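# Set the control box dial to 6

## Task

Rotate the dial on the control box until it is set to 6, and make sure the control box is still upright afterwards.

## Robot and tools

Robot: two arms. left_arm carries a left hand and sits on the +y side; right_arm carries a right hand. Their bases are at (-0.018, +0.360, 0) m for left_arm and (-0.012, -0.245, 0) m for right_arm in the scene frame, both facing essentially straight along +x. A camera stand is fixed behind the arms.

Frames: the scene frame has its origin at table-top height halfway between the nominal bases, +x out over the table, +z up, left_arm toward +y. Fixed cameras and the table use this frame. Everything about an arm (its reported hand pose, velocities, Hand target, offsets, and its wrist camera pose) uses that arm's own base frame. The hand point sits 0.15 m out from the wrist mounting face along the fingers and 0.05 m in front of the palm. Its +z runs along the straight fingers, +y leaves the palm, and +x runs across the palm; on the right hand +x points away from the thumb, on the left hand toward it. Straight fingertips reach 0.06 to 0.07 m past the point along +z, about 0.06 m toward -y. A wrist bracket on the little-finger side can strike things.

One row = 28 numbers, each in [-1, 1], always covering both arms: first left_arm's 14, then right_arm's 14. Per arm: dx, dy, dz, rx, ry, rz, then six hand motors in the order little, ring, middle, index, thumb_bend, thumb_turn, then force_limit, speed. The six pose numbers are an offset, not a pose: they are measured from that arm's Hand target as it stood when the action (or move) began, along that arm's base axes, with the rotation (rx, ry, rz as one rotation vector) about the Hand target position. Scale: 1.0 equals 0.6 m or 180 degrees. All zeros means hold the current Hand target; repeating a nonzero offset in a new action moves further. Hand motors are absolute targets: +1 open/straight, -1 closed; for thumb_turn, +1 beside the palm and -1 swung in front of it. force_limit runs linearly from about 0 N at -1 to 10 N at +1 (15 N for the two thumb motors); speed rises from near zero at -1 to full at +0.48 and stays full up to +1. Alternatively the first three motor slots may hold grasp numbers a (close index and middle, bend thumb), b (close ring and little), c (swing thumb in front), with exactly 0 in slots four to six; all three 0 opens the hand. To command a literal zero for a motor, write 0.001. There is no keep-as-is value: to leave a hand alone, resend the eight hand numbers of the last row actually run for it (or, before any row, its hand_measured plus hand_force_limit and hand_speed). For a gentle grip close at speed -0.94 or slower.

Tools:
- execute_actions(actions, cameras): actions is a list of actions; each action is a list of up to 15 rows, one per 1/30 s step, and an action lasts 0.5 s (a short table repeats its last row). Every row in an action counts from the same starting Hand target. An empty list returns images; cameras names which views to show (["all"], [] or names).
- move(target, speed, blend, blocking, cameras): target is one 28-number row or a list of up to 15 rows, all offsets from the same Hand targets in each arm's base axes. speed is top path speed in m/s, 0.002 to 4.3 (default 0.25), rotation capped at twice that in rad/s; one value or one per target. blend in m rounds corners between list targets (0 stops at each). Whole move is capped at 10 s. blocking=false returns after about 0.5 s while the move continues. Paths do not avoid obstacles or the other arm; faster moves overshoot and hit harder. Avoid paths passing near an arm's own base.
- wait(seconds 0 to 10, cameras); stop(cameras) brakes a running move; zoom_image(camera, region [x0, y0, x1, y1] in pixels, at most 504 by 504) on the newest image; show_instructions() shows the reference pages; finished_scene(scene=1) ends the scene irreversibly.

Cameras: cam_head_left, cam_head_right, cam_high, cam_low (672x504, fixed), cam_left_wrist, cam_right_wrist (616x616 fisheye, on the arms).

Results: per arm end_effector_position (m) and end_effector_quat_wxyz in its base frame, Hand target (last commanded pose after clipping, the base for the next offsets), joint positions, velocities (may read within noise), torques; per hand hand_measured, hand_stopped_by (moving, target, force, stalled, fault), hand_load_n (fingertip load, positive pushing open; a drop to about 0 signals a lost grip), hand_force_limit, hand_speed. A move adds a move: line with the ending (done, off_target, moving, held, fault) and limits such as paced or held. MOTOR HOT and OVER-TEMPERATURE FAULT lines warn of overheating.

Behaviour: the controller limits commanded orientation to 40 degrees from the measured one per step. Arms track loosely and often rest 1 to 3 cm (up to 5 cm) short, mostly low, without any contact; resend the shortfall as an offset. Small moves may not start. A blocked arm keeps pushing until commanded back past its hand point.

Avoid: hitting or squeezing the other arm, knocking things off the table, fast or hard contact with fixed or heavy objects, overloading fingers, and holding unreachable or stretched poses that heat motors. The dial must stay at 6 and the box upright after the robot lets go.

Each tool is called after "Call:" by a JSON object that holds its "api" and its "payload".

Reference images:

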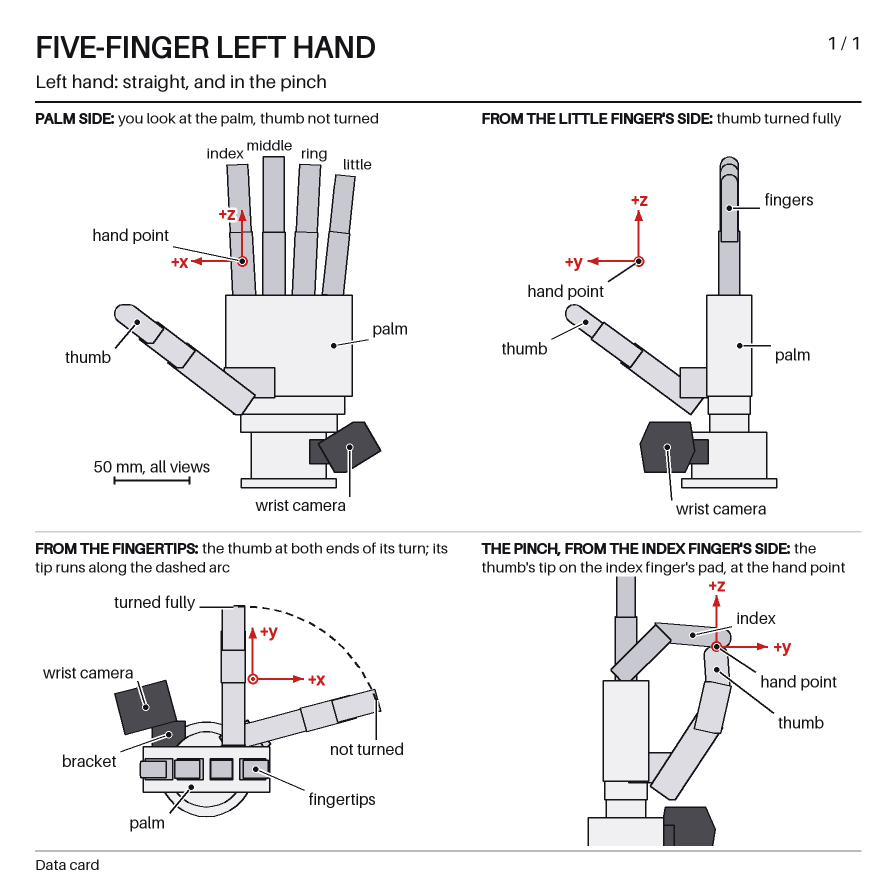

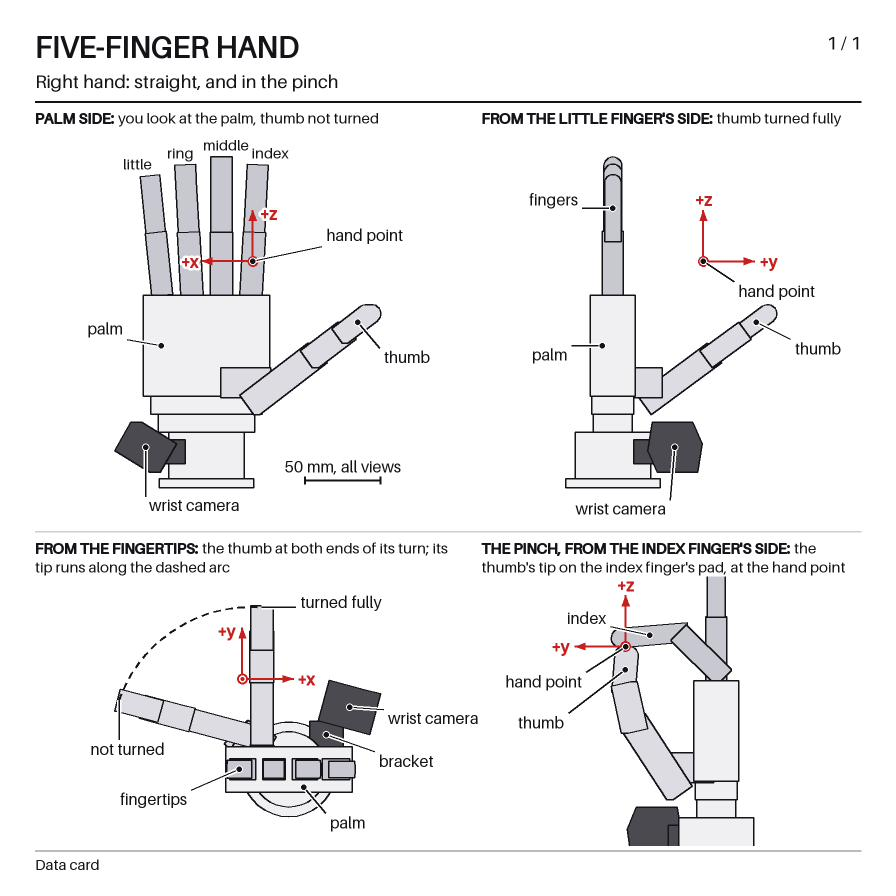

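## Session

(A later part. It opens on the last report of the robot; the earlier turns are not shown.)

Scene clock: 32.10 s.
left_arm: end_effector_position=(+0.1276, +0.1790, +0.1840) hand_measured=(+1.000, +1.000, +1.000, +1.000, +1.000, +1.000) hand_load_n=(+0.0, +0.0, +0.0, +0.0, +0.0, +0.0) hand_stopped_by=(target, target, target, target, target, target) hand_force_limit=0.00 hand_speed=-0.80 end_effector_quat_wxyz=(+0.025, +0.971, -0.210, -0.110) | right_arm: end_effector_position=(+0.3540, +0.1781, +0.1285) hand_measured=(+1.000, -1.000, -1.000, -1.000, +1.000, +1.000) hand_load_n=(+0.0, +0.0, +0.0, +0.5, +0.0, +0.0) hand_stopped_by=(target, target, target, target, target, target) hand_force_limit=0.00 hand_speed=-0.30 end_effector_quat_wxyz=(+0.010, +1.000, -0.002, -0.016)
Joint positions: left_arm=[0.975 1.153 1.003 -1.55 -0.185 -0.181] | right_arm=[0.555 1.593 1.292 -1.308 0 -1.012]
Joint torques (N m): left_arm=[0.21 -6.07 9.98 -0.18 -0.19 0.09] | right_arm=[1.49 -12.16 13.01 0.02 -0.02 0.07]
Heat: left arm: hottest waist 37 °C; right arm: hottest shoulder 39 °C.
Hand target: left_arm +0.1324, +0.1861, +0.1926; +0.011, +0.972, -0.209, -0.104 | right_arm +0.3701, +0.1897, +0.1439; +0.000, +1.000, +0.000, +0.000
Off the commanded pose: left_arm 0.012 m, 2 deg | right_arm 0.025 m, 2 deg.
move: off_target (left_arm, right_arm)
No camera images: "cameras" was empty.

Call:
{"api": "move", "payload": {"target": [0,0,0,0,0,0,1,1,1,1,1,1,0,-0.8,0.01,0.014,0.013,0,0,0,1,-1,-1,-1,1,1,0,-0.3], "cameras": ["cam_right_wrist","cam_high"], "speed": 0.06}}

Call:
{"api": "zoom_image", "payload": {"camera": "cam_right_wrist", "region": [220, 90, 340, 210]}}

Scene clock: 33.23 s.
left_arm: end_effector_position=(+0.1276, +0.1790, +0.1840) hand_measured=(+1.000, +1.000, +1.000, +1.000, +1.000, +1.000) hand_load_n=(+0.0, +0.0, +0.0, +0.5, +0.0, +0.0) hand_stopped_by=(target, target, target, target, target, target) hand_force_limit=0.00 hand_speed=-0.80 end_effector_quat_wxyz=(+0.025, +0.971, -0.210, -0.110) | right_arm: end_effector_position=(+0.3620, +0.1850, +0.1373) hand_measured=(+1.000, -1.000, -1.000, -1.000, +1.000, +1.000) hand_load_n=(+0.0, +0.0, +0.0, +0.0, +0.0, +0.0) hand_stopped_by=(target, target, target, target, target, target) hand_force_limit=0.00 hand_speed=-0.30 end_effector_quat_wxyz=(+0.009, +1.000, +0.000, -0.015)
Joint positions: left_arm=[0.975 1.153 1.003 -1.55 -0.185 -0.181] | right_arm=[0.559 1.611 1.338 -1.333 0 -1.012]
Joint torques (N m): left_arm=[0.21 -6.01 10 -0.09 -0.21 0.1] | right_arm=[1.79 -12.63 12.9 -0.01 -0.03 0.15]
Heat: left arm: hottest waist 37 °C; right arm: hottest shoulder 39 °C.
Hand target: left_arm +0.1324, +0.1861, +0.1926; +0.011, +0.972, -0.209, -0.104 | right_arm +0.3761, +0.1981, +0.1516; +0.000, +1.000, +0.000, +0.000
Off the commanded pose: left_arm 0.012 m, 2 deg | right_arm 0.024 m, 2 deg.
move: off_target (left_arm, right_arm)
camera_calibration:
cam_right_wrist: T_world_to_cam=[[0.284312, -0.958059, 0.0359251, 0.0690251], [-0.784608, -0.210978, 0.582992, 0.235236], [-0.550961, -0.193939, -0.811684, 0.459807], [0, 0, 0, 1]] pos_world=[0.418279, 0.204934, 0.233598]
Images, in order (width x height): cam_high 672x504, cam_right_wrist 616x616.

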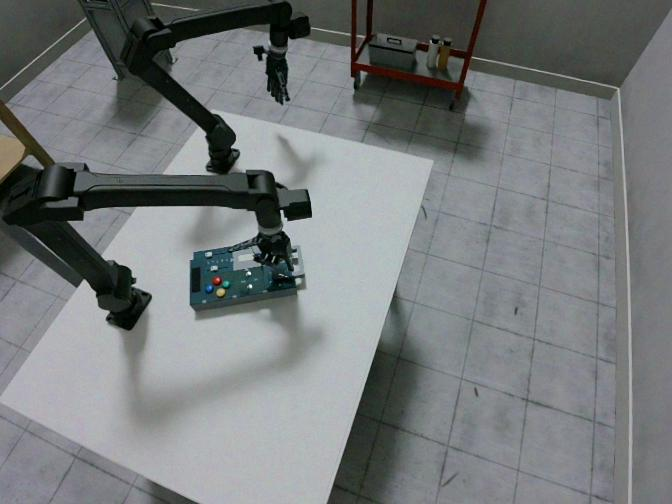

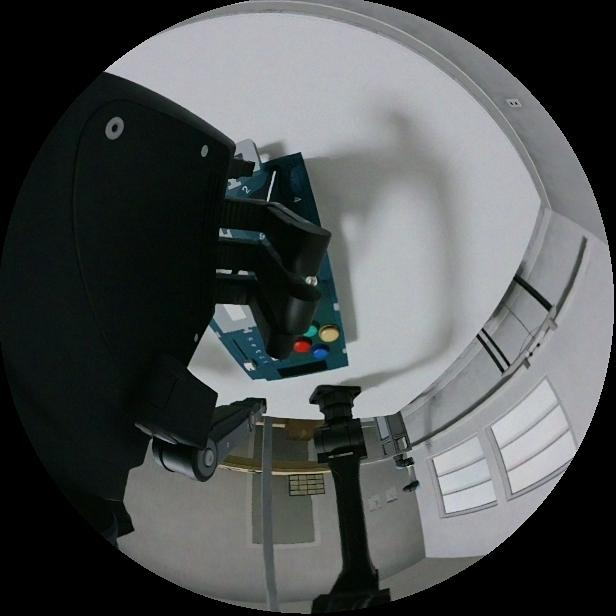

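Scaled by 4.200 from the camera's 616x616 image, which has a finer 880x880 frame.

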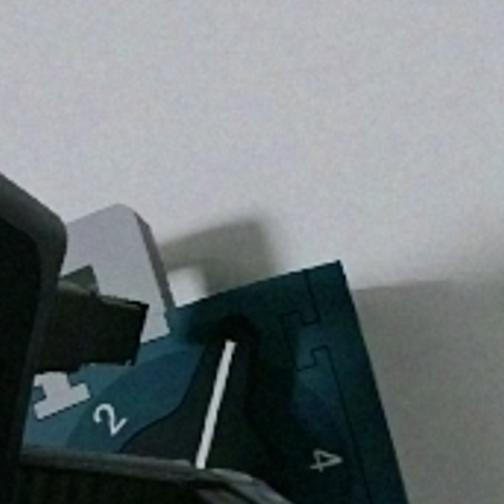

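Call:
{"api": "move", "payload": {"target": [0,0,0,0,0,0,1,1,1,1,1,1,0,-0.8,0.0,0.0,-0.025,0,0,0,1,-1,-1,-1,1,1,0,-0.3], "cameras": [], "speed": 0.06}}

Scene clock: 58.80 s.
left_arm: end_effector_position=(+0.1276, +0.1790, +0.1840) hand_measured=(+1.000, +1.000, +1.000, +1.000, +1.000, +1.000) hand_load_n=(+0.0, +0.0, +0.0, +0.0, +0.0, +0.0) hand_stopped_by=(target, target, target, target, target, target) hand_force_limit=0.00 hand_speed=-0.80 end_effector_quat_wxyz=(+0.025, +0.971, -0.210, -0.110) | right_arm: end_effector_position=(+0.3649, +0.1868, +0.1319) hand_measured=(+1.000, -1.000, -1.000, -1.000, +1.000, +1.000) hand_load_n=(+0.0, +0.0, +0.0, +0.0, +0.0, +0.0) hand_stopped_by=(target, target, target, target, target, target) hand_force_limit=0.00 hand_speed=-0.30 end_effector_quat_wxyz=(+0.009, +1.000, +0.000, -0.015)
Joint positions: left_arm=[0.975 1.153 1.003 -1.55 -0.185 -0.181] | right_arm=[0.559 1.622 1.338 -1.321 0 -1.012]
Joint torques (N m): left_arm=[0.21 -6.24 9.92 -0.16 -0.19 0.06] | right_arm=[1.85 -12.75 10.69 0.95 -0.03 0.15]
Heat: left arm: hottest elbow 37 °C; right arm: hottest shoulder 39 °C.
Hand target: left_arm +0.1324, +0.1861, +0.1926; +0.011, +0.972, -0.209, -0.104 | right_arm +0.3761, +0.1982, +0.1366; +0.000, +1.000, +0.000, +0.000
Off the commanded pose: left_arm 0.012 m, 2 deg | right_arm 0.017 m, 2 deg.
move: off_target (left_arm, right_arm)
No camera images: "cameras" was empty.

Call:
{"api": "move", "payload": {"target": [0,0,0,0,0,0,1,1,1,1,1,1,0,-0.8,-0.012,-0.002,-0.025,0,0,0,1,-1,-1,-1,1,1,0,-0.3], "cameras": ["cam_right_wrist","cam_low","cam_high"], "speed": 0.06}}

Call:
{"api": "zoom_image", "payload": {"camera": "cam_right_wrist", "region": [220, 90, 340, 210]}}

Call:
{"api": "zoom_image", "payload": {"camera": "cam_low", "region": [378, 228, 422, 262]}}

Call:
{"api": "zoom_image", "payload": {"camera": "cam_high", "region": [240, 230, 320, 310]}}

Scene clock: 59.93 s.
left_arm: end_effector_position=(+0.1276, +0.1790, +0.1840) hand_measured=(+1.000, +1.000, +1.000, +1.000, +1.000, +1.000) hand_load_n=(+0.0, +0.0, -0.5, +0.0, +0.0, +0.0) hand_stopped_by=(target, target, target, target, target, target) hand_force_limit=0.00 hand_speed=-0.80 end_effector_quat_wxyz=(+0.025, +0.971, -0.210, -0.110) | right_arm: end_effector_position=(+0.3704, +0.1929, +0.1265) hand_measured=(+1.000, -1.000, -1.000, -1.000, +1.000, +1.000) hand_load_n=(+0.0, +0.0, +0.0, +0.0, +0.0, +0.0) hand_stopped_by=(target, target, target, target, target, target) hand_force_limit=0.00 hand_speed=-0.30 end_effector_quat_wxyz=(+0.000, +1.000, +0.002, -0.001)
Joint positions: left_arm=[0.975 1.153 1.003 -1.55 -0.185 -0.181] | right_arm=[0.564 1.622 1.329 -1.279 0 -1.012]
Joint torques (N m): left_arm=[-0.21 -5.77 9.92 -0.1 -0.18 0.1] | right_arm=[1.85 -13.1 7.57 1.05 -0.02 0.21]
Heat: left arm: hottest elbow 37 °C; right arm: hottest shoulder 39 °C.
Hand target: left_arm +0.1324, +0.1861, +0.1926; +0.011, +0.972, -0.209, -0.104 | right_arm +0.3689, +0.1968, +0.1216; +0.000, +1.000, +0.000, +0.000
Off the commanded pose: left_arm 0.012 m, 2 deg | right_arm 0.007 m, 0 deg.
move: off_target (left_arm)
camera_calibration:
cam_right_wrist: T_world_to_cam=[[0.288589, -0.957071, 0.0270484, 0.0738767], [-0.799441, -0.22532, 0.556889, 0.261258], [-0.526888, -0.182336, -0.830146, 0.448323], [0, 0, 0, 1]] pos_world=[0.423756, 0.211317, 0.224684]
Images, in order (width x height): cam_high 672x504, cam_low 672x504, cam_right_wrist 616x616.

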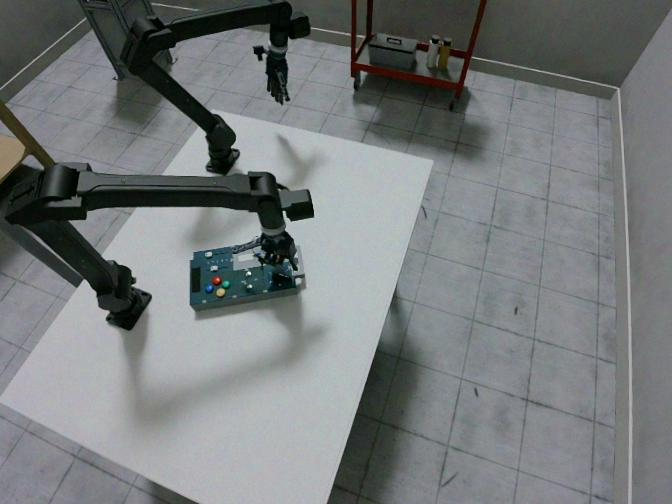

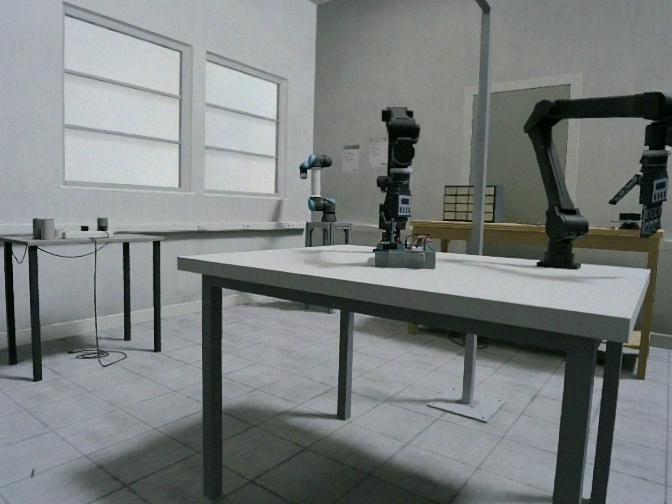

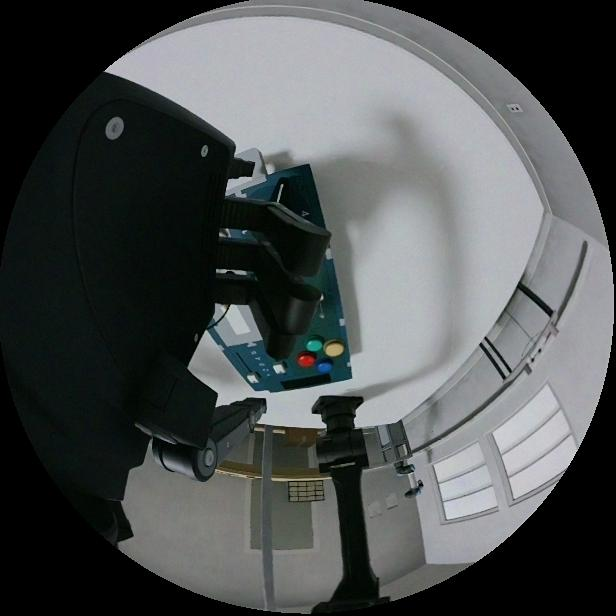

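Scaled by 4.200 from the camera's 616x616 image, which has a finer 880x880 frame.

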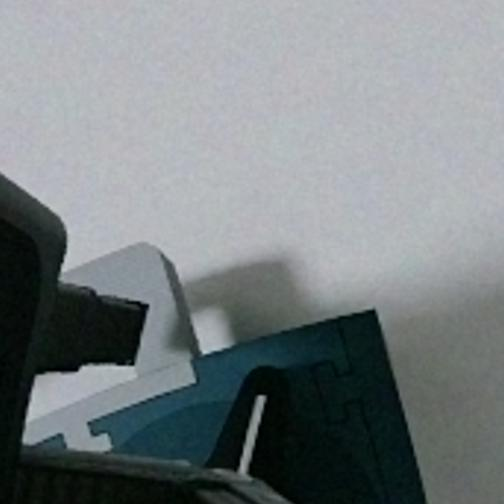

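Scaled by 11.455 from the camera's 672x504 image, which has a finer 960x720 frame.

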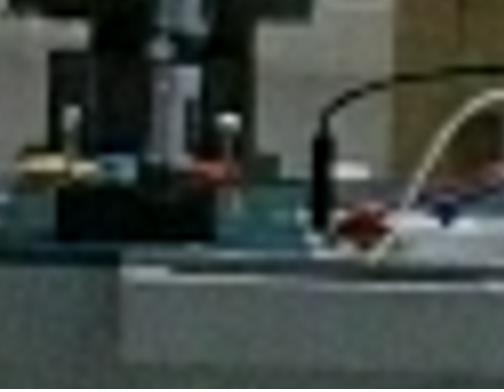

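Scaled by 6.300 from the camera's 672x504 image, which has a finer 960x720 frame.

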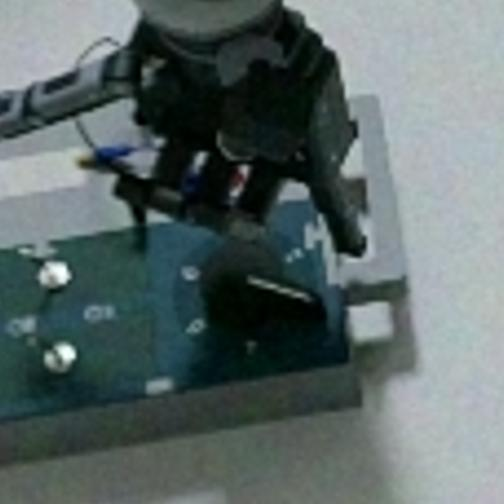

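Call:
{"api": "move", "payload": {"target": [0,0,0,0,0,0,1,1,1,1,1,1,0,-0.8,-0.0168,-0.026,-0.014,0,0,0,1,-1,-1,-1,1,1,0,-0.3], "cameras": ["cam_right_wrist","cam_low","cam_high"], "speed": 0.06}}

Call:
{"api": "zoom_image", "payload": {"camera": "cam_right_wrist", "region": [220, 90, 340, 210]}}

Call:
{"api": "zoom_image", "payload": {"camera": "cam_low", "region": [378, 228, 422, 262]}}

Call:
{"api": "zoom_image", "payload": {"camera": "cam_high", "region": [240, 230, 320, 310]}}

Scene clock: 61.43 s.
left_arm: end_effector_position=(+0.1276, +0.1790, +0.1840) hand_measured=(+1.000, +1.000, +1.000, +1.000, +1.000, +1.000) hand_load_n=(+0.0, +0.0, +0.0, +0.0, +0.0, +0.0) hand_stopped_by=(target, target, target, target, target, target) hand_force_limit=0.00 hand_speed=-0.80 end_effector_quat_wxyz=(+0.025, +0.971, -0.210, -0.110) | right_arm: end_effector_position=(+0.3585, +0.1853, +0.1145) hand_measured=(+1.000, -1.000, -1.000, -1.000, +1.000, +1.000) hand_load_n=(+0.0, +0.0, +0.5, +0.0, +0.0, +0.0) hand_stopped_by=(target, target, target, target, target, target) hand_force_limit=0.00 hand_speed=-0.30 end_effector_quat_wxyz=(+0.002, +1.000, +0.002, -0.004)
Joint positions: left_arm=[0.975 1.153 1.003 -1.55 -0.185 -0.181] | right_arm=[0.564 1.601 1.269 -1.246 0 -1.012]
Joint torques (N m): left_arm=[-0.03 -6.36 9.91 -0.13 -0.18 0.08] | right_arm=[0.56 -13.98 6.99 0.96 -0.02 0.04]
Heat: left arm: hottest elbow 37 °C; right arm: hottest shoulder 39 °C.
Hand target: left_arm +0.1324, +0.1861, +0.1926; +0.011, +0.972, -0.209, -0.104 | right_arm +0.3589, +0.1813, +0.1132; +0.000, +1.000, +0.000, +0.000
Off the commanded pose: left_arm 0.012 m, 2 deg | right_arm 0.004 m, 1 deg.
move: off_target (left_arm)
camera_calibration:
cam_right_wrist: T_world_to_cam=[[0.288703, -0.956989, 0.0286766, 0.0702027], [-0.796563, -0.223474, 0.561735, 0.254837], [-0.531166, -0.185018, -0.82682, 0.43232], [0, 0, 0, 1]] pos_world=[0.41236, 0.204119, 0.212286]
Images, in order (width x height): cam_high 672x504, cam_low 672x504, cam_right_wrist 616x616.

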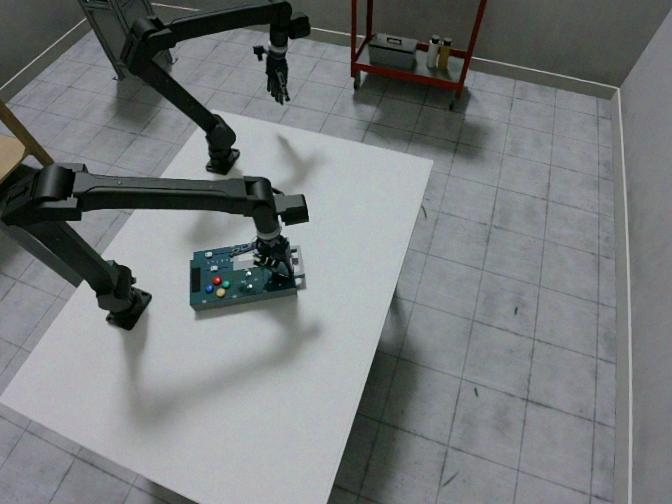

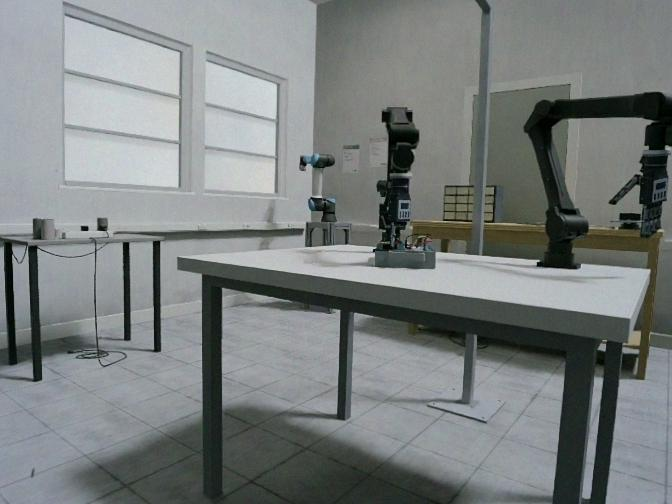

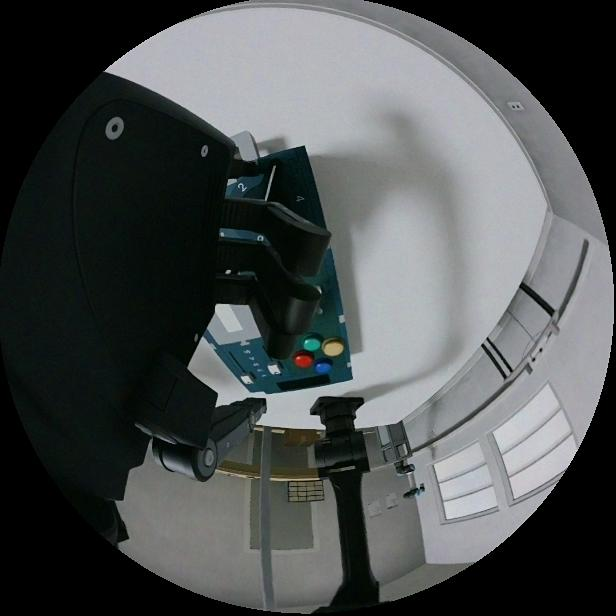

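Scaled by 4.200 from the camera's 616x616 image, which has a finer 880x880 frame.

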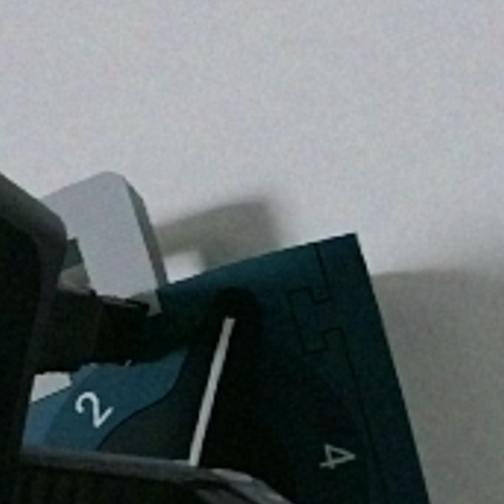

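Scaled by 11.455 from the camera's 672x504 image, which has a finer 960x720 frame.

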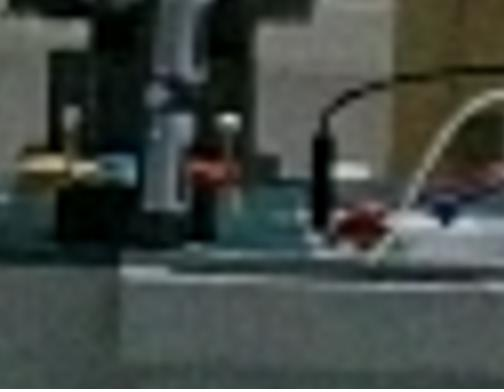

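Scaled by 6.300 from the camera's 672x504 image, which has a finer 960x720 frame.

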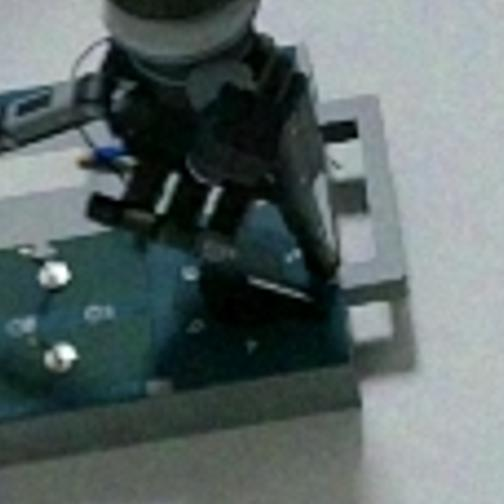

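Call:
{"api": "move", "payload": {"target": [0,0,0,0,0,0,1,1,1,1,1,1,0,-0.8,-0.0035,-0.04,0.004,0,0,0,1,-1,-1,-1,1,1,0,-0.3], "cameras": ["cam_right_wrist","cam_low","cam_high"], "speed": 0.06}}

Call:
{"api": "zoom_image", "payload": {"camera": "cam_right_wrist", "region": [220, 90, 340, 210]}}

Call:
{"api": "zoom_image", "payload": {"camera": "cam_low", "region": [378, 228, 422, 262]}}

Call:
{"api": "zoom_image", "payload": {"camera": "cam_high", "region": [240, 230, 320, 310]}}

Scene clock: 62.90 s.
left_arm: end_effector_position=(+0.1276, +0.1790, +0.1840) hand_measured=(+1.000, +1.000, +1.000, +1.000, +1.000, +1.000) hand_load_n=(+0.0, +0.0, +0.0, +0.0, +0.0, +0.0) hand_stopped_by=(target, target, target, target, target, target) hand_force_limit=0.00 hand_speed=-0.80 end_effector_quat_wxyz=(+0.025, +0.971, -0.210, -0.110) | right_arm: end_effector_position=(+0.3555, +0.1650, +0.1144) hand_measured=(+1.000, -1.000, -1.000, -1.000, +1.000, +1.000) hand_load_n=(+0.5, +0.0, +0.0, +0.0, -0.5, +0.0) hand_stopped_by=(target, target, target, target, target, target) hand_force_limit=0.00 hand_speed=-0.30 end_effector_quat_wxyz=(+0.000, +1.000, +0.000, -0.005)
Joint positions: left_arm=[0.975 1.153 1.003 -1.55 -0.185 -0.181] | right_arm=[0.526 1.569 1.23 -1.24 -0.006 -1.045]
Joint torques (N m): left_arm=[0.26 -6.07 9.91 -0.12 -0.19 0.1] | right_arm=[0.15 -13.8 7.08 0.76 0.17 -0.04]
Heat: left arm: hottest elbow 38 °C; right arm: hottest shoulder 39 °C.
Hand target: left_arm +0.1324, +0.1861, +0.1926; +0.011, +0.972, -0.209, -0.104 | right_arm +0.3567, +0.1574, +0.1156; +0.000, +1.000, +0.000, +0.000
Off the commanded pose: left_arm 0.012 m, 2 deg | right_arm 0.008 m, 1 deg.
move: off_target (left_arm)
camera_calibration:
cam_right_wrist: T_world_to_cam=[[0.284305, -0.958454, 0.0231458, 0.0540067], [-0.796165, -0.222578, 0.562655, 0.247585], [-0.534128, -0.178394, -0.826367, 0.426864], [0, 0, 0, 1]] pos_world=[0.409764, 0.18302, 0.212191]
Images, in order (width x height): cam_high 672x504, cam_low 672x504, cam_right_wrist 616x616.

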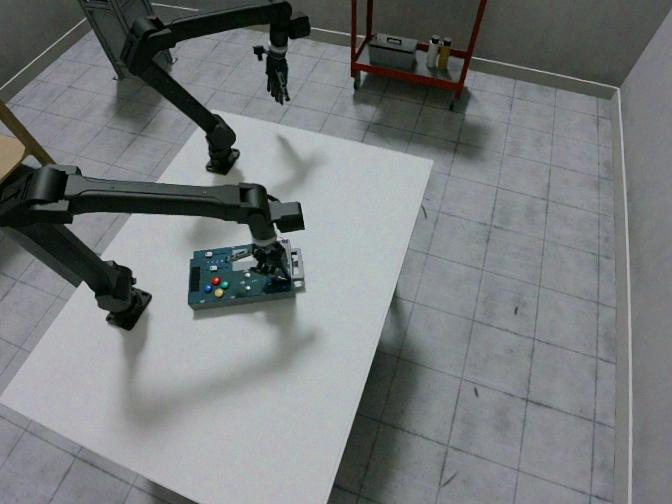

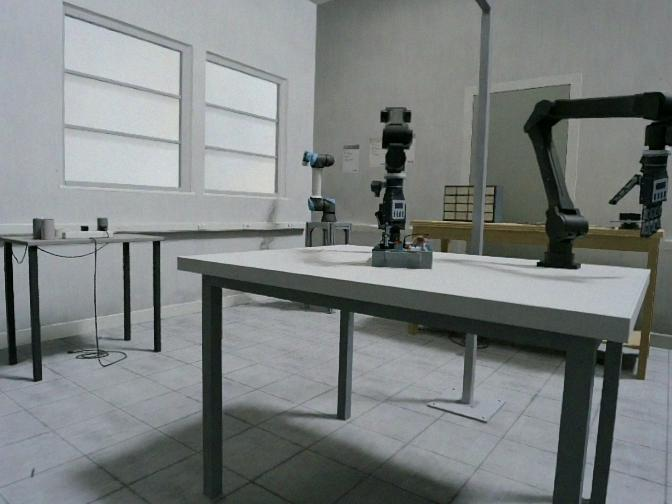

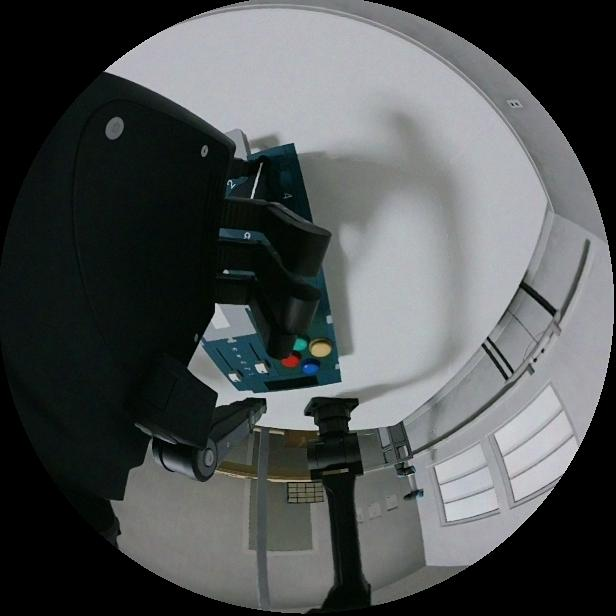

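Scaled by 4.200 from the camera's 616x616 image, which has a finer 880x880 frame.

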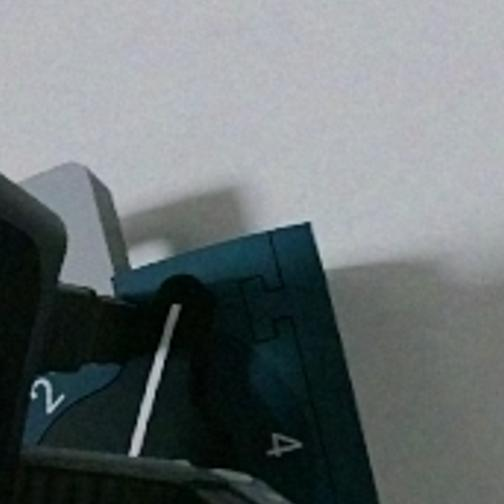

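Scaled by 11.455 from the camera's 672x504 image, which has a finer 960x720 frame.

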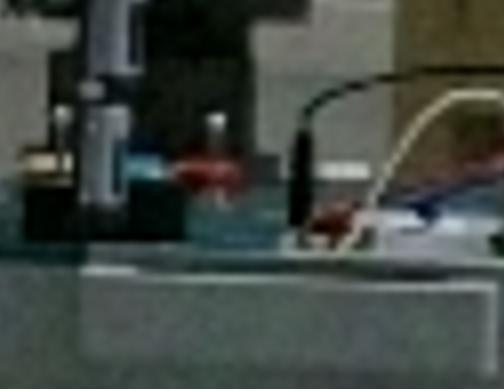

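Scaled by 6.300 from the camera's 672x504 image, which has a finer 960x720 frame.

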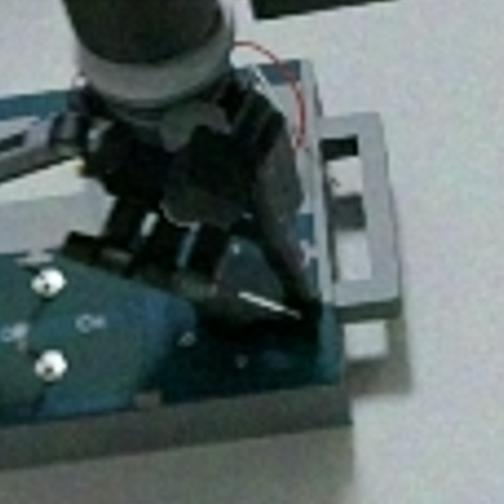

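Call:
{"api": "move", "payload": {"target": [0,0,0,0,0,0,1,1,1,1,1,1,0,-0.8,0.0,0.012,0.016,0,0,0,1,-1,-1,-1,1,1,0,-0.3], "cameras": [], "speed": 0.06}}

Scene clock: 64.27 s.
left_arm: end_effector_position=(+0.1276, +0.1790, +0.1840) hand_measured=(+1.000, +1.000, +1.000, +1.000, +1.000, +1.000) hand_load_n=(+0.0, +0.0, +0.0, +0.0, +0.0, +0.0) hand_stopped_by=(target, target, target, target, target, target) hand_force_limit=0.00 hand_speed=-0.80 end_effector_quat_wxyz=(+0.025, +0.971, -0.210, -0.110) | right_arm: end_effector_position=(+0.3554, +0.1649, +0.1145) hand_measured=(+1.000, -1.000, -1.000, -1.000, +1.000, +1.000) hand_load_n=(+0.0, +0.0, +0.0, +0.0, +0.0, +0.0) hand_stopped_by=(target, target, target, target, target, target) hand_force_limit=0.00 hand_speed=-0.30 end_effector_quat_wxyz=(+0.000, +1.000, +0.001, -0.005)
Joint positions: left_arm=[0.975 1.153 1.003 -1.55 -0.185 -0.181] | right_arm=[0.526 1.569 1.23 -1.241 -0.006 -1.045]
Joint torques (N m): left_arm=[-0.26 -6.36 9.96 -0.13 -0.18 0.1] | right_arm=[1.14 -13.74 9.28 -0.24 0.15 0.09]
Heat: left arm: hottest elbow 38 °C; right arm: hottest shoulder 39 °C.
Hand target: left_arm +0.1324, +0.1861, +0.1926; +0.011, +0.972, -0.209, -0.104 | right_arm +0.3567, +0.1646, +0.1252; +0.000, +1.000, +0.000, +0.000
Off the commanded pose: left_arm 0.012 m, 2 deg | right_arm 0.011 m, 1 deg.
move: off_target (left_arm, right_arm)
No camera images: "cameras" was empty.

Call:
{"api": "move", "payload": {"target": [0,0,0,0,0,0,1,1,1,1,1,1,0,-0.8,-0.01,0.006,0.016,0,0,0,1,-1,-1,-1,1,1,0,-0.3], "cameras": [], "speed": 0.06}}

Scene clock: 65.20 s.
left_arm: end_effector_position=(+0.1276, +0.1790, +0.1840) hand_measured=(+1.000, +1.000, +1.000, +1.000, +1.000, +1.000) hand_load_n=(+0.0, +0.0, +0.0, +0.0, +0.0, +0.0) hand_stopped_by=(target, target, target, target, target, target) hand_force_limit=0.00 hand_speed=-0.80 end_effector_quat_wxyz=(+0.025, +0.971, -0.210, -0.110) | right_arm: end_effector_position=(+0.3518, +0.1643, +0.1208) hand_measured=(+1.000, -1.000, -1.000, -1.000, +1.000, +1.000) hand_load_n=(+0.0, +0.0, +0.0, +0.0, -0.5, +0.0) hand_stopped_by=(target, target, target, target, target, target) hand_force_limit=0.00 hand_speed=-0.30 end_effector_quat_wxyz=(+0.001, +1.000, +0.003, -0.004)
Joint positions: left_arm=[0.975 1.153 1.003 -1.55 -0.185 -0.181] | right_arm=[0.531 1.555 1.23 -1.255 -0.002 -1.045]
Joint torques (N m): left_arm=[0.03 -6.24 10.04 -0.17 -0.19 0.09] | right_arm=[1.96 -13.8 9.94 -0.58 0.06 0.23]
Heat: left arm: hottest elbow 38 °C; right arm: hottest shoulder 39 °C.
Hand target: left_arm +0.1324, +0.1861, +0.1926; +0.011, +0.972, -0.209, -0.104 | right_arm +0.3508, +0.1681, +0.1348; +0.000, +1.000, +0.000, +0.000
Off the commanded pose: left_arm 0.012 m, 2 deg | right_arm 0.015 m, 1 deg.
move: off_target (left_arm, right_arm)
No camera images: "cameras" was empty.

Call:
{"api": "move", "payload": {"target": [0,0,0,0,0,0,1,1,1,1,1,1,0,-0.8,0.0157,-0.0293,0.0,0,0,0,1,-1,-1,-1,1,1,0,-0.3], "cameras": ["cam_right_wrist","cam_low","cam_high"], "speed": 0.06}}

Call:
{"api": "zoom_image", "payload": {"camera": "cam_right_wrist", "region": [220, 90, 340, 210]}}

Call:
{"api": "zoom_image", "payload": {"camera": "cam_low", "region": [378, 228, 422, 262]}}

Call:
{"api": "zoom_image", "payload": {"camera": "cam_high", "region": [240, 230, 320, 310]}}

Scene clock: 66.57 s.
left_arm: end_effector_position=(+0.1276, +0.1790, +0.1840) hand_measured=(+1.000, +1.000, +1.000, +1.000, +1.000, +1.000) hand_load_n=(+0.0, +0.0, +0.0, +0.0, +0.0, +0.0) hand_stopped_by=(target, target, target, target, target, target) hand_force_limit=0.00 hand_speed=-0.80 end_effector_quat_wxyz=(+0.025, +0.971, -0.210, -0.110) | right_arm: end_effector_position=(+0.3526, +0.1546, +0.1219) hand_measured=(+1.000, -1.000, -1.000, -1.000, +1.000, +1.000) hand_load_n=(+0.0, +0.0, +0.0, +0.0, +0.0, +0.0) hand_stopped_by=(target, target, target, target, target, target) hand_force_limit=0.00 hand_speed=-0.30 end_effector_quat_wxyz=(+0.003, +1.000, +0.000, -0.011)
Joint positions: left_arm=[0.975 1.153 1.003 -1.55 -0.185 -0.181] | right_arm=[0.509 1.553 1.23 -1.269 -0.006 -1.062]
Joint torques (N m): left_arm=[0.26 -6.12 10.03 -0.16 -0.21 0.09] | right_arm=[0.15 -13.74 9.83 -0.06 0.17 -0.04]
Heat: left arm: hottest elbow 38 °C; right arm: hottest shoulder 39 °C.
Hand target: left_arm +0.1324, +0.1861, +0.1926; +0.011, +0.972, -0.209, -0.104 | right_arm +0.3601, +0.1505, +0.1348; +0.000, +1.000, +0.000, +0.000
Off the commanded pose: left_arm 0.012 m, 2 deg | right_arm 0.015 m, 1 deg.
move: off_target (left_arm, right_arm)
camera_calibration:
cam_right_wrist: T_world_to_cam=[[0.284999, -0.958176, 0.0259714, 0.0440897], [-0.789301, -0.219223, 0.573538, 0.234542], [-0.543857, -0.183957, -0.818767, 0.433043], [0, 0, 0, 1]] pos_world=[0.408072, 0.173324, 0.218898]
Images, in order (width x height): cam_high 672x504, cam_low 672x504, cam_right_wrist 616x616.

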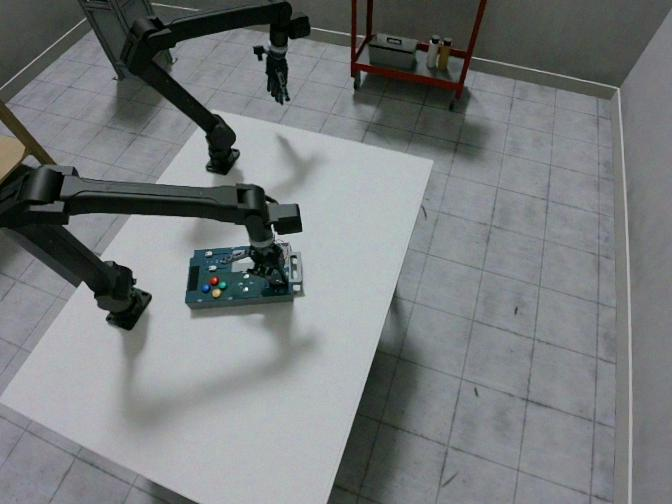

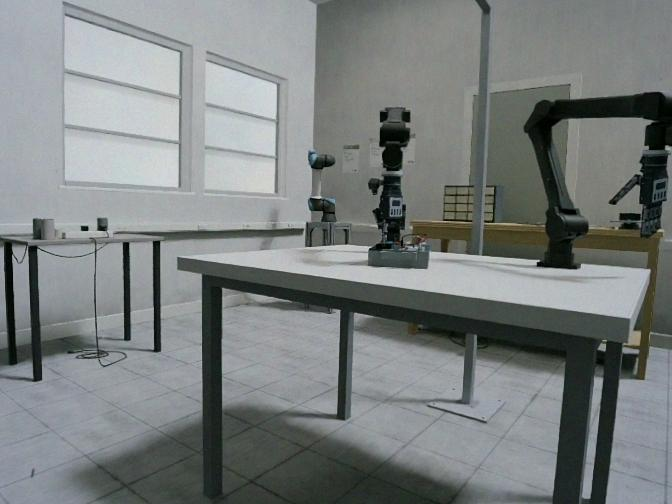

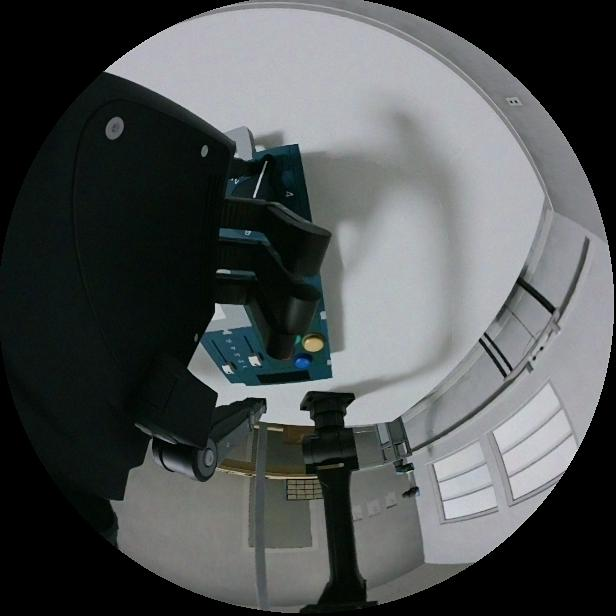

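Scaled by 4.200 from the camera's 616x616 image, which has a finer 880x880 frame.

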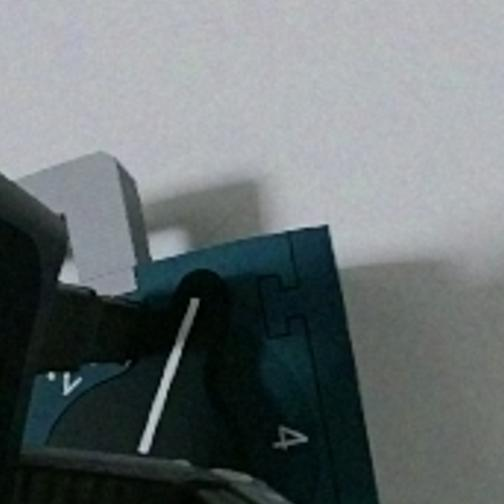

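Scaled by 11.455 from the camera's 672x504 image, which has a finer 960x720 frame.

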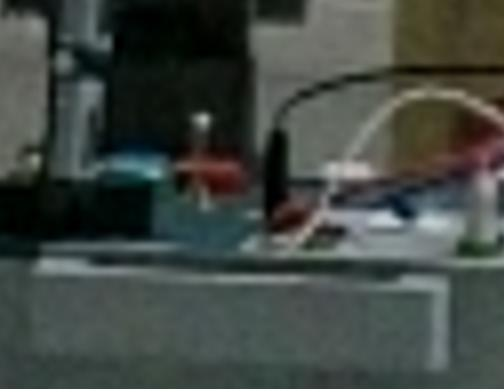

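Scaled by 6.300 from the camera's 672x504 image, which has a finer 960x720 frame.

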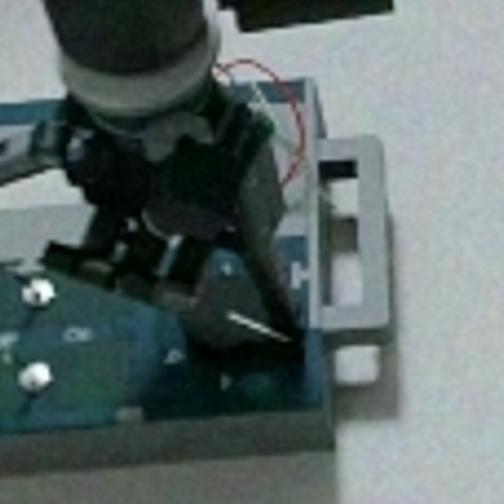

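Call:
{"api": "move", "payload": {"target": [0,0,0,0,0,0,1,1,1,1,1,1,0,-0.8,0.035,0.019,0.003,0,0,0,1,-1,-1,-1,1,1,0,-0.3], "cameras": [], "speed": 0.06}}

Scene clock: 70.57 s.
left_arm: end_effector_position=(+0.1276, +0.1790, +0.1840) hand_measured=(+1.000, +1.000, +1.000, +1.000, +1.000, +1.000) hand_load_n=(+0.0, +0.0, +0.0, +0.0, +0.0, +0.5) hand_stopped_by=(target, target, target, target, target, target) hand_force_limit=0.00 hand_speed=-0.80 end_effector_quat_wxyz=(+0.025, +0.971, -0.210, -0.110) | right_arm: end_effector_position=(+0.3620, +0.1558, +0.1220) hand_measured=(+1.000, -1.000, -1.000, -1.000, +1.000, +1.000) hand_load_n=(+0.0, +0.0, +0.0, +0.0, +0.0, +0.5) hand_stopped_by=(target, target, target, target, target, target) hand_force_limit=0.00 hand_speed=-0.30 end_effector_quat_wxyz=(+0.008, +1.000, -0.003, -0.016)
Joint positions: left_arm=[0.975 1.153 1.003 -1.55 -0.185 -0.181] | right_arm=[0.502 1.586 1.266 -1.287 -0.001 -1.063]
Joint torques (N m): left_arm=[0.09 -5.89 9.98 -0.14 -0.18 0.1] | right_arm=[0.67 -12.16 12.7 0.01 0.04 -0.05]
Heat: left arm: hottest elbow 38 °C; right arm: hottest shoulder 39 °C.
Hand target: left_arm +0.1324, +0.1861, +0.1926; +0.011, +0.972, -0.209, -0.104 | right_arm +0.3812, +0.1619, +0.1366; +0.000, +1.000, +0.000, +0.000
Off the commanded pose: left_arm 0.012 m, 2 deg | right_arm 0.025 m, 2 deg.
move: off_target (left_arm, right_arm)
No camera images: "cameras" was empty.

Call:
{"api": "move", "payload": {"target": [[0,0,0,0,0,0,1,1,1,1,1,1,0,-0.8,-0.037,-0.013,-0.02,0,0,0,1,-1,-1,-1,1,1,0,-0.3],[0,0,0,0,0,0,1,1,1,1,1,1,0,-0.8,-0.041,-0.045,-0.02,0,0,0,1,-1,-1,-1,1,1,0,-0.3]], "cameras": ["cam_right_wrist","cam_low","cam_high"], "speed": 0.06}}

Call:
{"api": "zoom_image", "payload": {"camera": "cam_right_wrist", "region": [220, 90, 340, 210]}}

Call:
{"api": "zoom_image", "payload": {"camera": "cam_high", "region": [230, 230, 320, 320]}}

Scene clock: 72.90 s.
left_arm: end_effector_position=(+0.1276, +0.1790, +0.1840) hand_measured=(+1.000, +1.000, +1.000, +1.000, +1.000, +1.000) hand_load_n=(+0.0, +0.0, +0.0, +0.0, +0.0, +0.0) hand_stopped_by=(target, target, target, target, target, target) hand_force_limit=0.00 hand_speed=-0.80 end_effector_quat_wxyz=(+0.025, +0.971, -0.210, -0.110) | right_arm: end_effector_position=(+0.3557, +0.1417, +0.1228) hand_measured=(+1.000, -1.000, -1.000, -1.000, +1.000, +1.000) hand_load_n=(+0.0, +0.0, +0.0, +0.0, +0.0, +0.0) hand_stopped_by=(target, target, target, target, target, target) hand_force_limit=0.00 hand_speed=-0.30 end_effector_quat_wxyz=(+0.000, +1.000, -0.001, -0.005)
Joint positions: left_arm=[0.975 1.153 1.003 -1.55 -0.185 -0.181] | right_arm=[0.48 1.535 1.214 -1.259 -0.004 -1.089]
Joint torques (N m): left_arm=[0.15 -5.89 9.98 -0.25 -0.17 0.08] | right_arm=[0.32 -13.39 7.25 0.72 0.13 -0.07]
Heat: left arm: hottest elbow 38 °C; right arm: hottest shoulder 39 °C.
Hand target: left_arm +0.1324, +0.1861, +0.1926; +0.011, +0.972, -0.209, -0.104 | right_arm +0.3565, +0.1350, +0.1246; +0.000, +1.000, +0.000, +0.000
Off the commanded pose: left_arm 0.012 m, 2 deg | right_arm 0.007 m, 1 deg.
move: off_target (left_arm)
camera_calibration:
cam_right_wrist: T_world_to_cam=[[0.282929, -0.958837, 0.0241472, 0.0318997], [-0.796068, -0.220708, 0.563528, 0.237461], [-0.535002, -0.178661, -0.825744, 0.430009], [0, 0, 0, 1]] pos_world=[0.410065, 0.159822, 0.220491]
Images, in order (width x height): cam_high 672x504, cam_low 672x504, cam_right_wrist 616x616.

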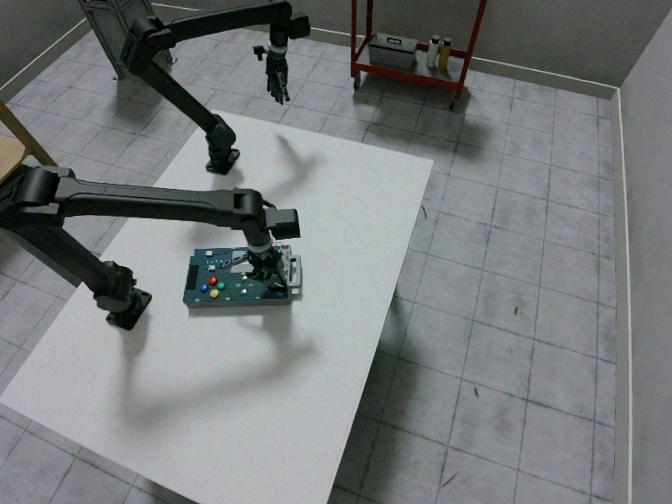

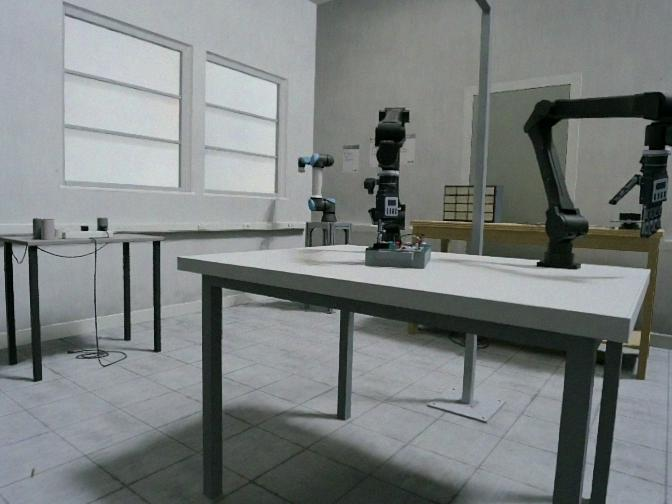

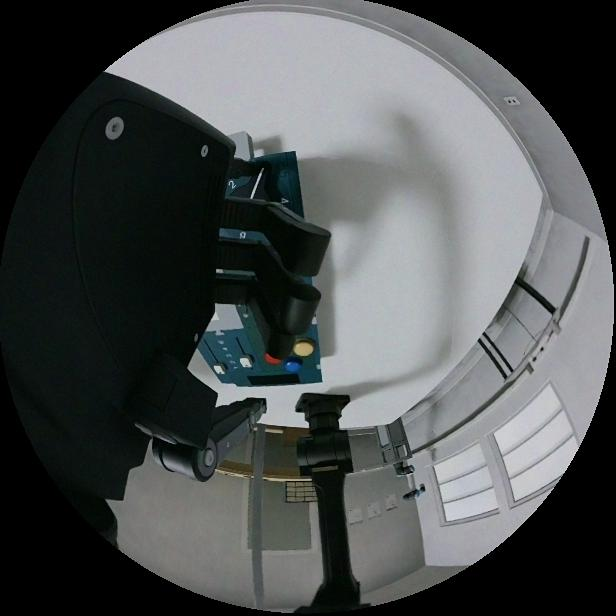

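Scaled by 4.200 from the camera's 616x616 image, which has a finer 880x880 frame.

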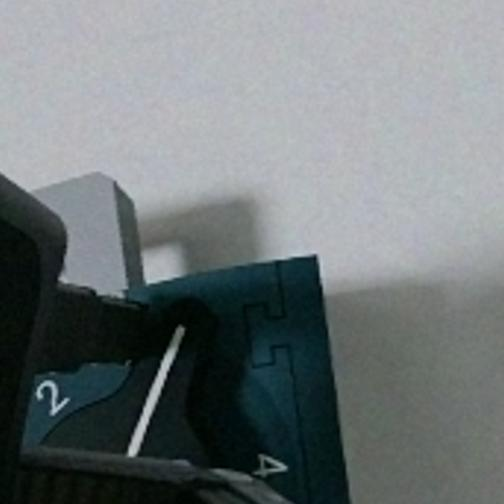

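Scaled by 5.600 from the camera's 672x504 image, which has a finer 960x720 frame.

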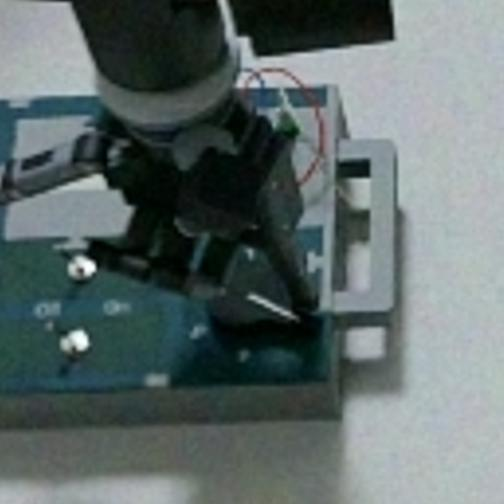

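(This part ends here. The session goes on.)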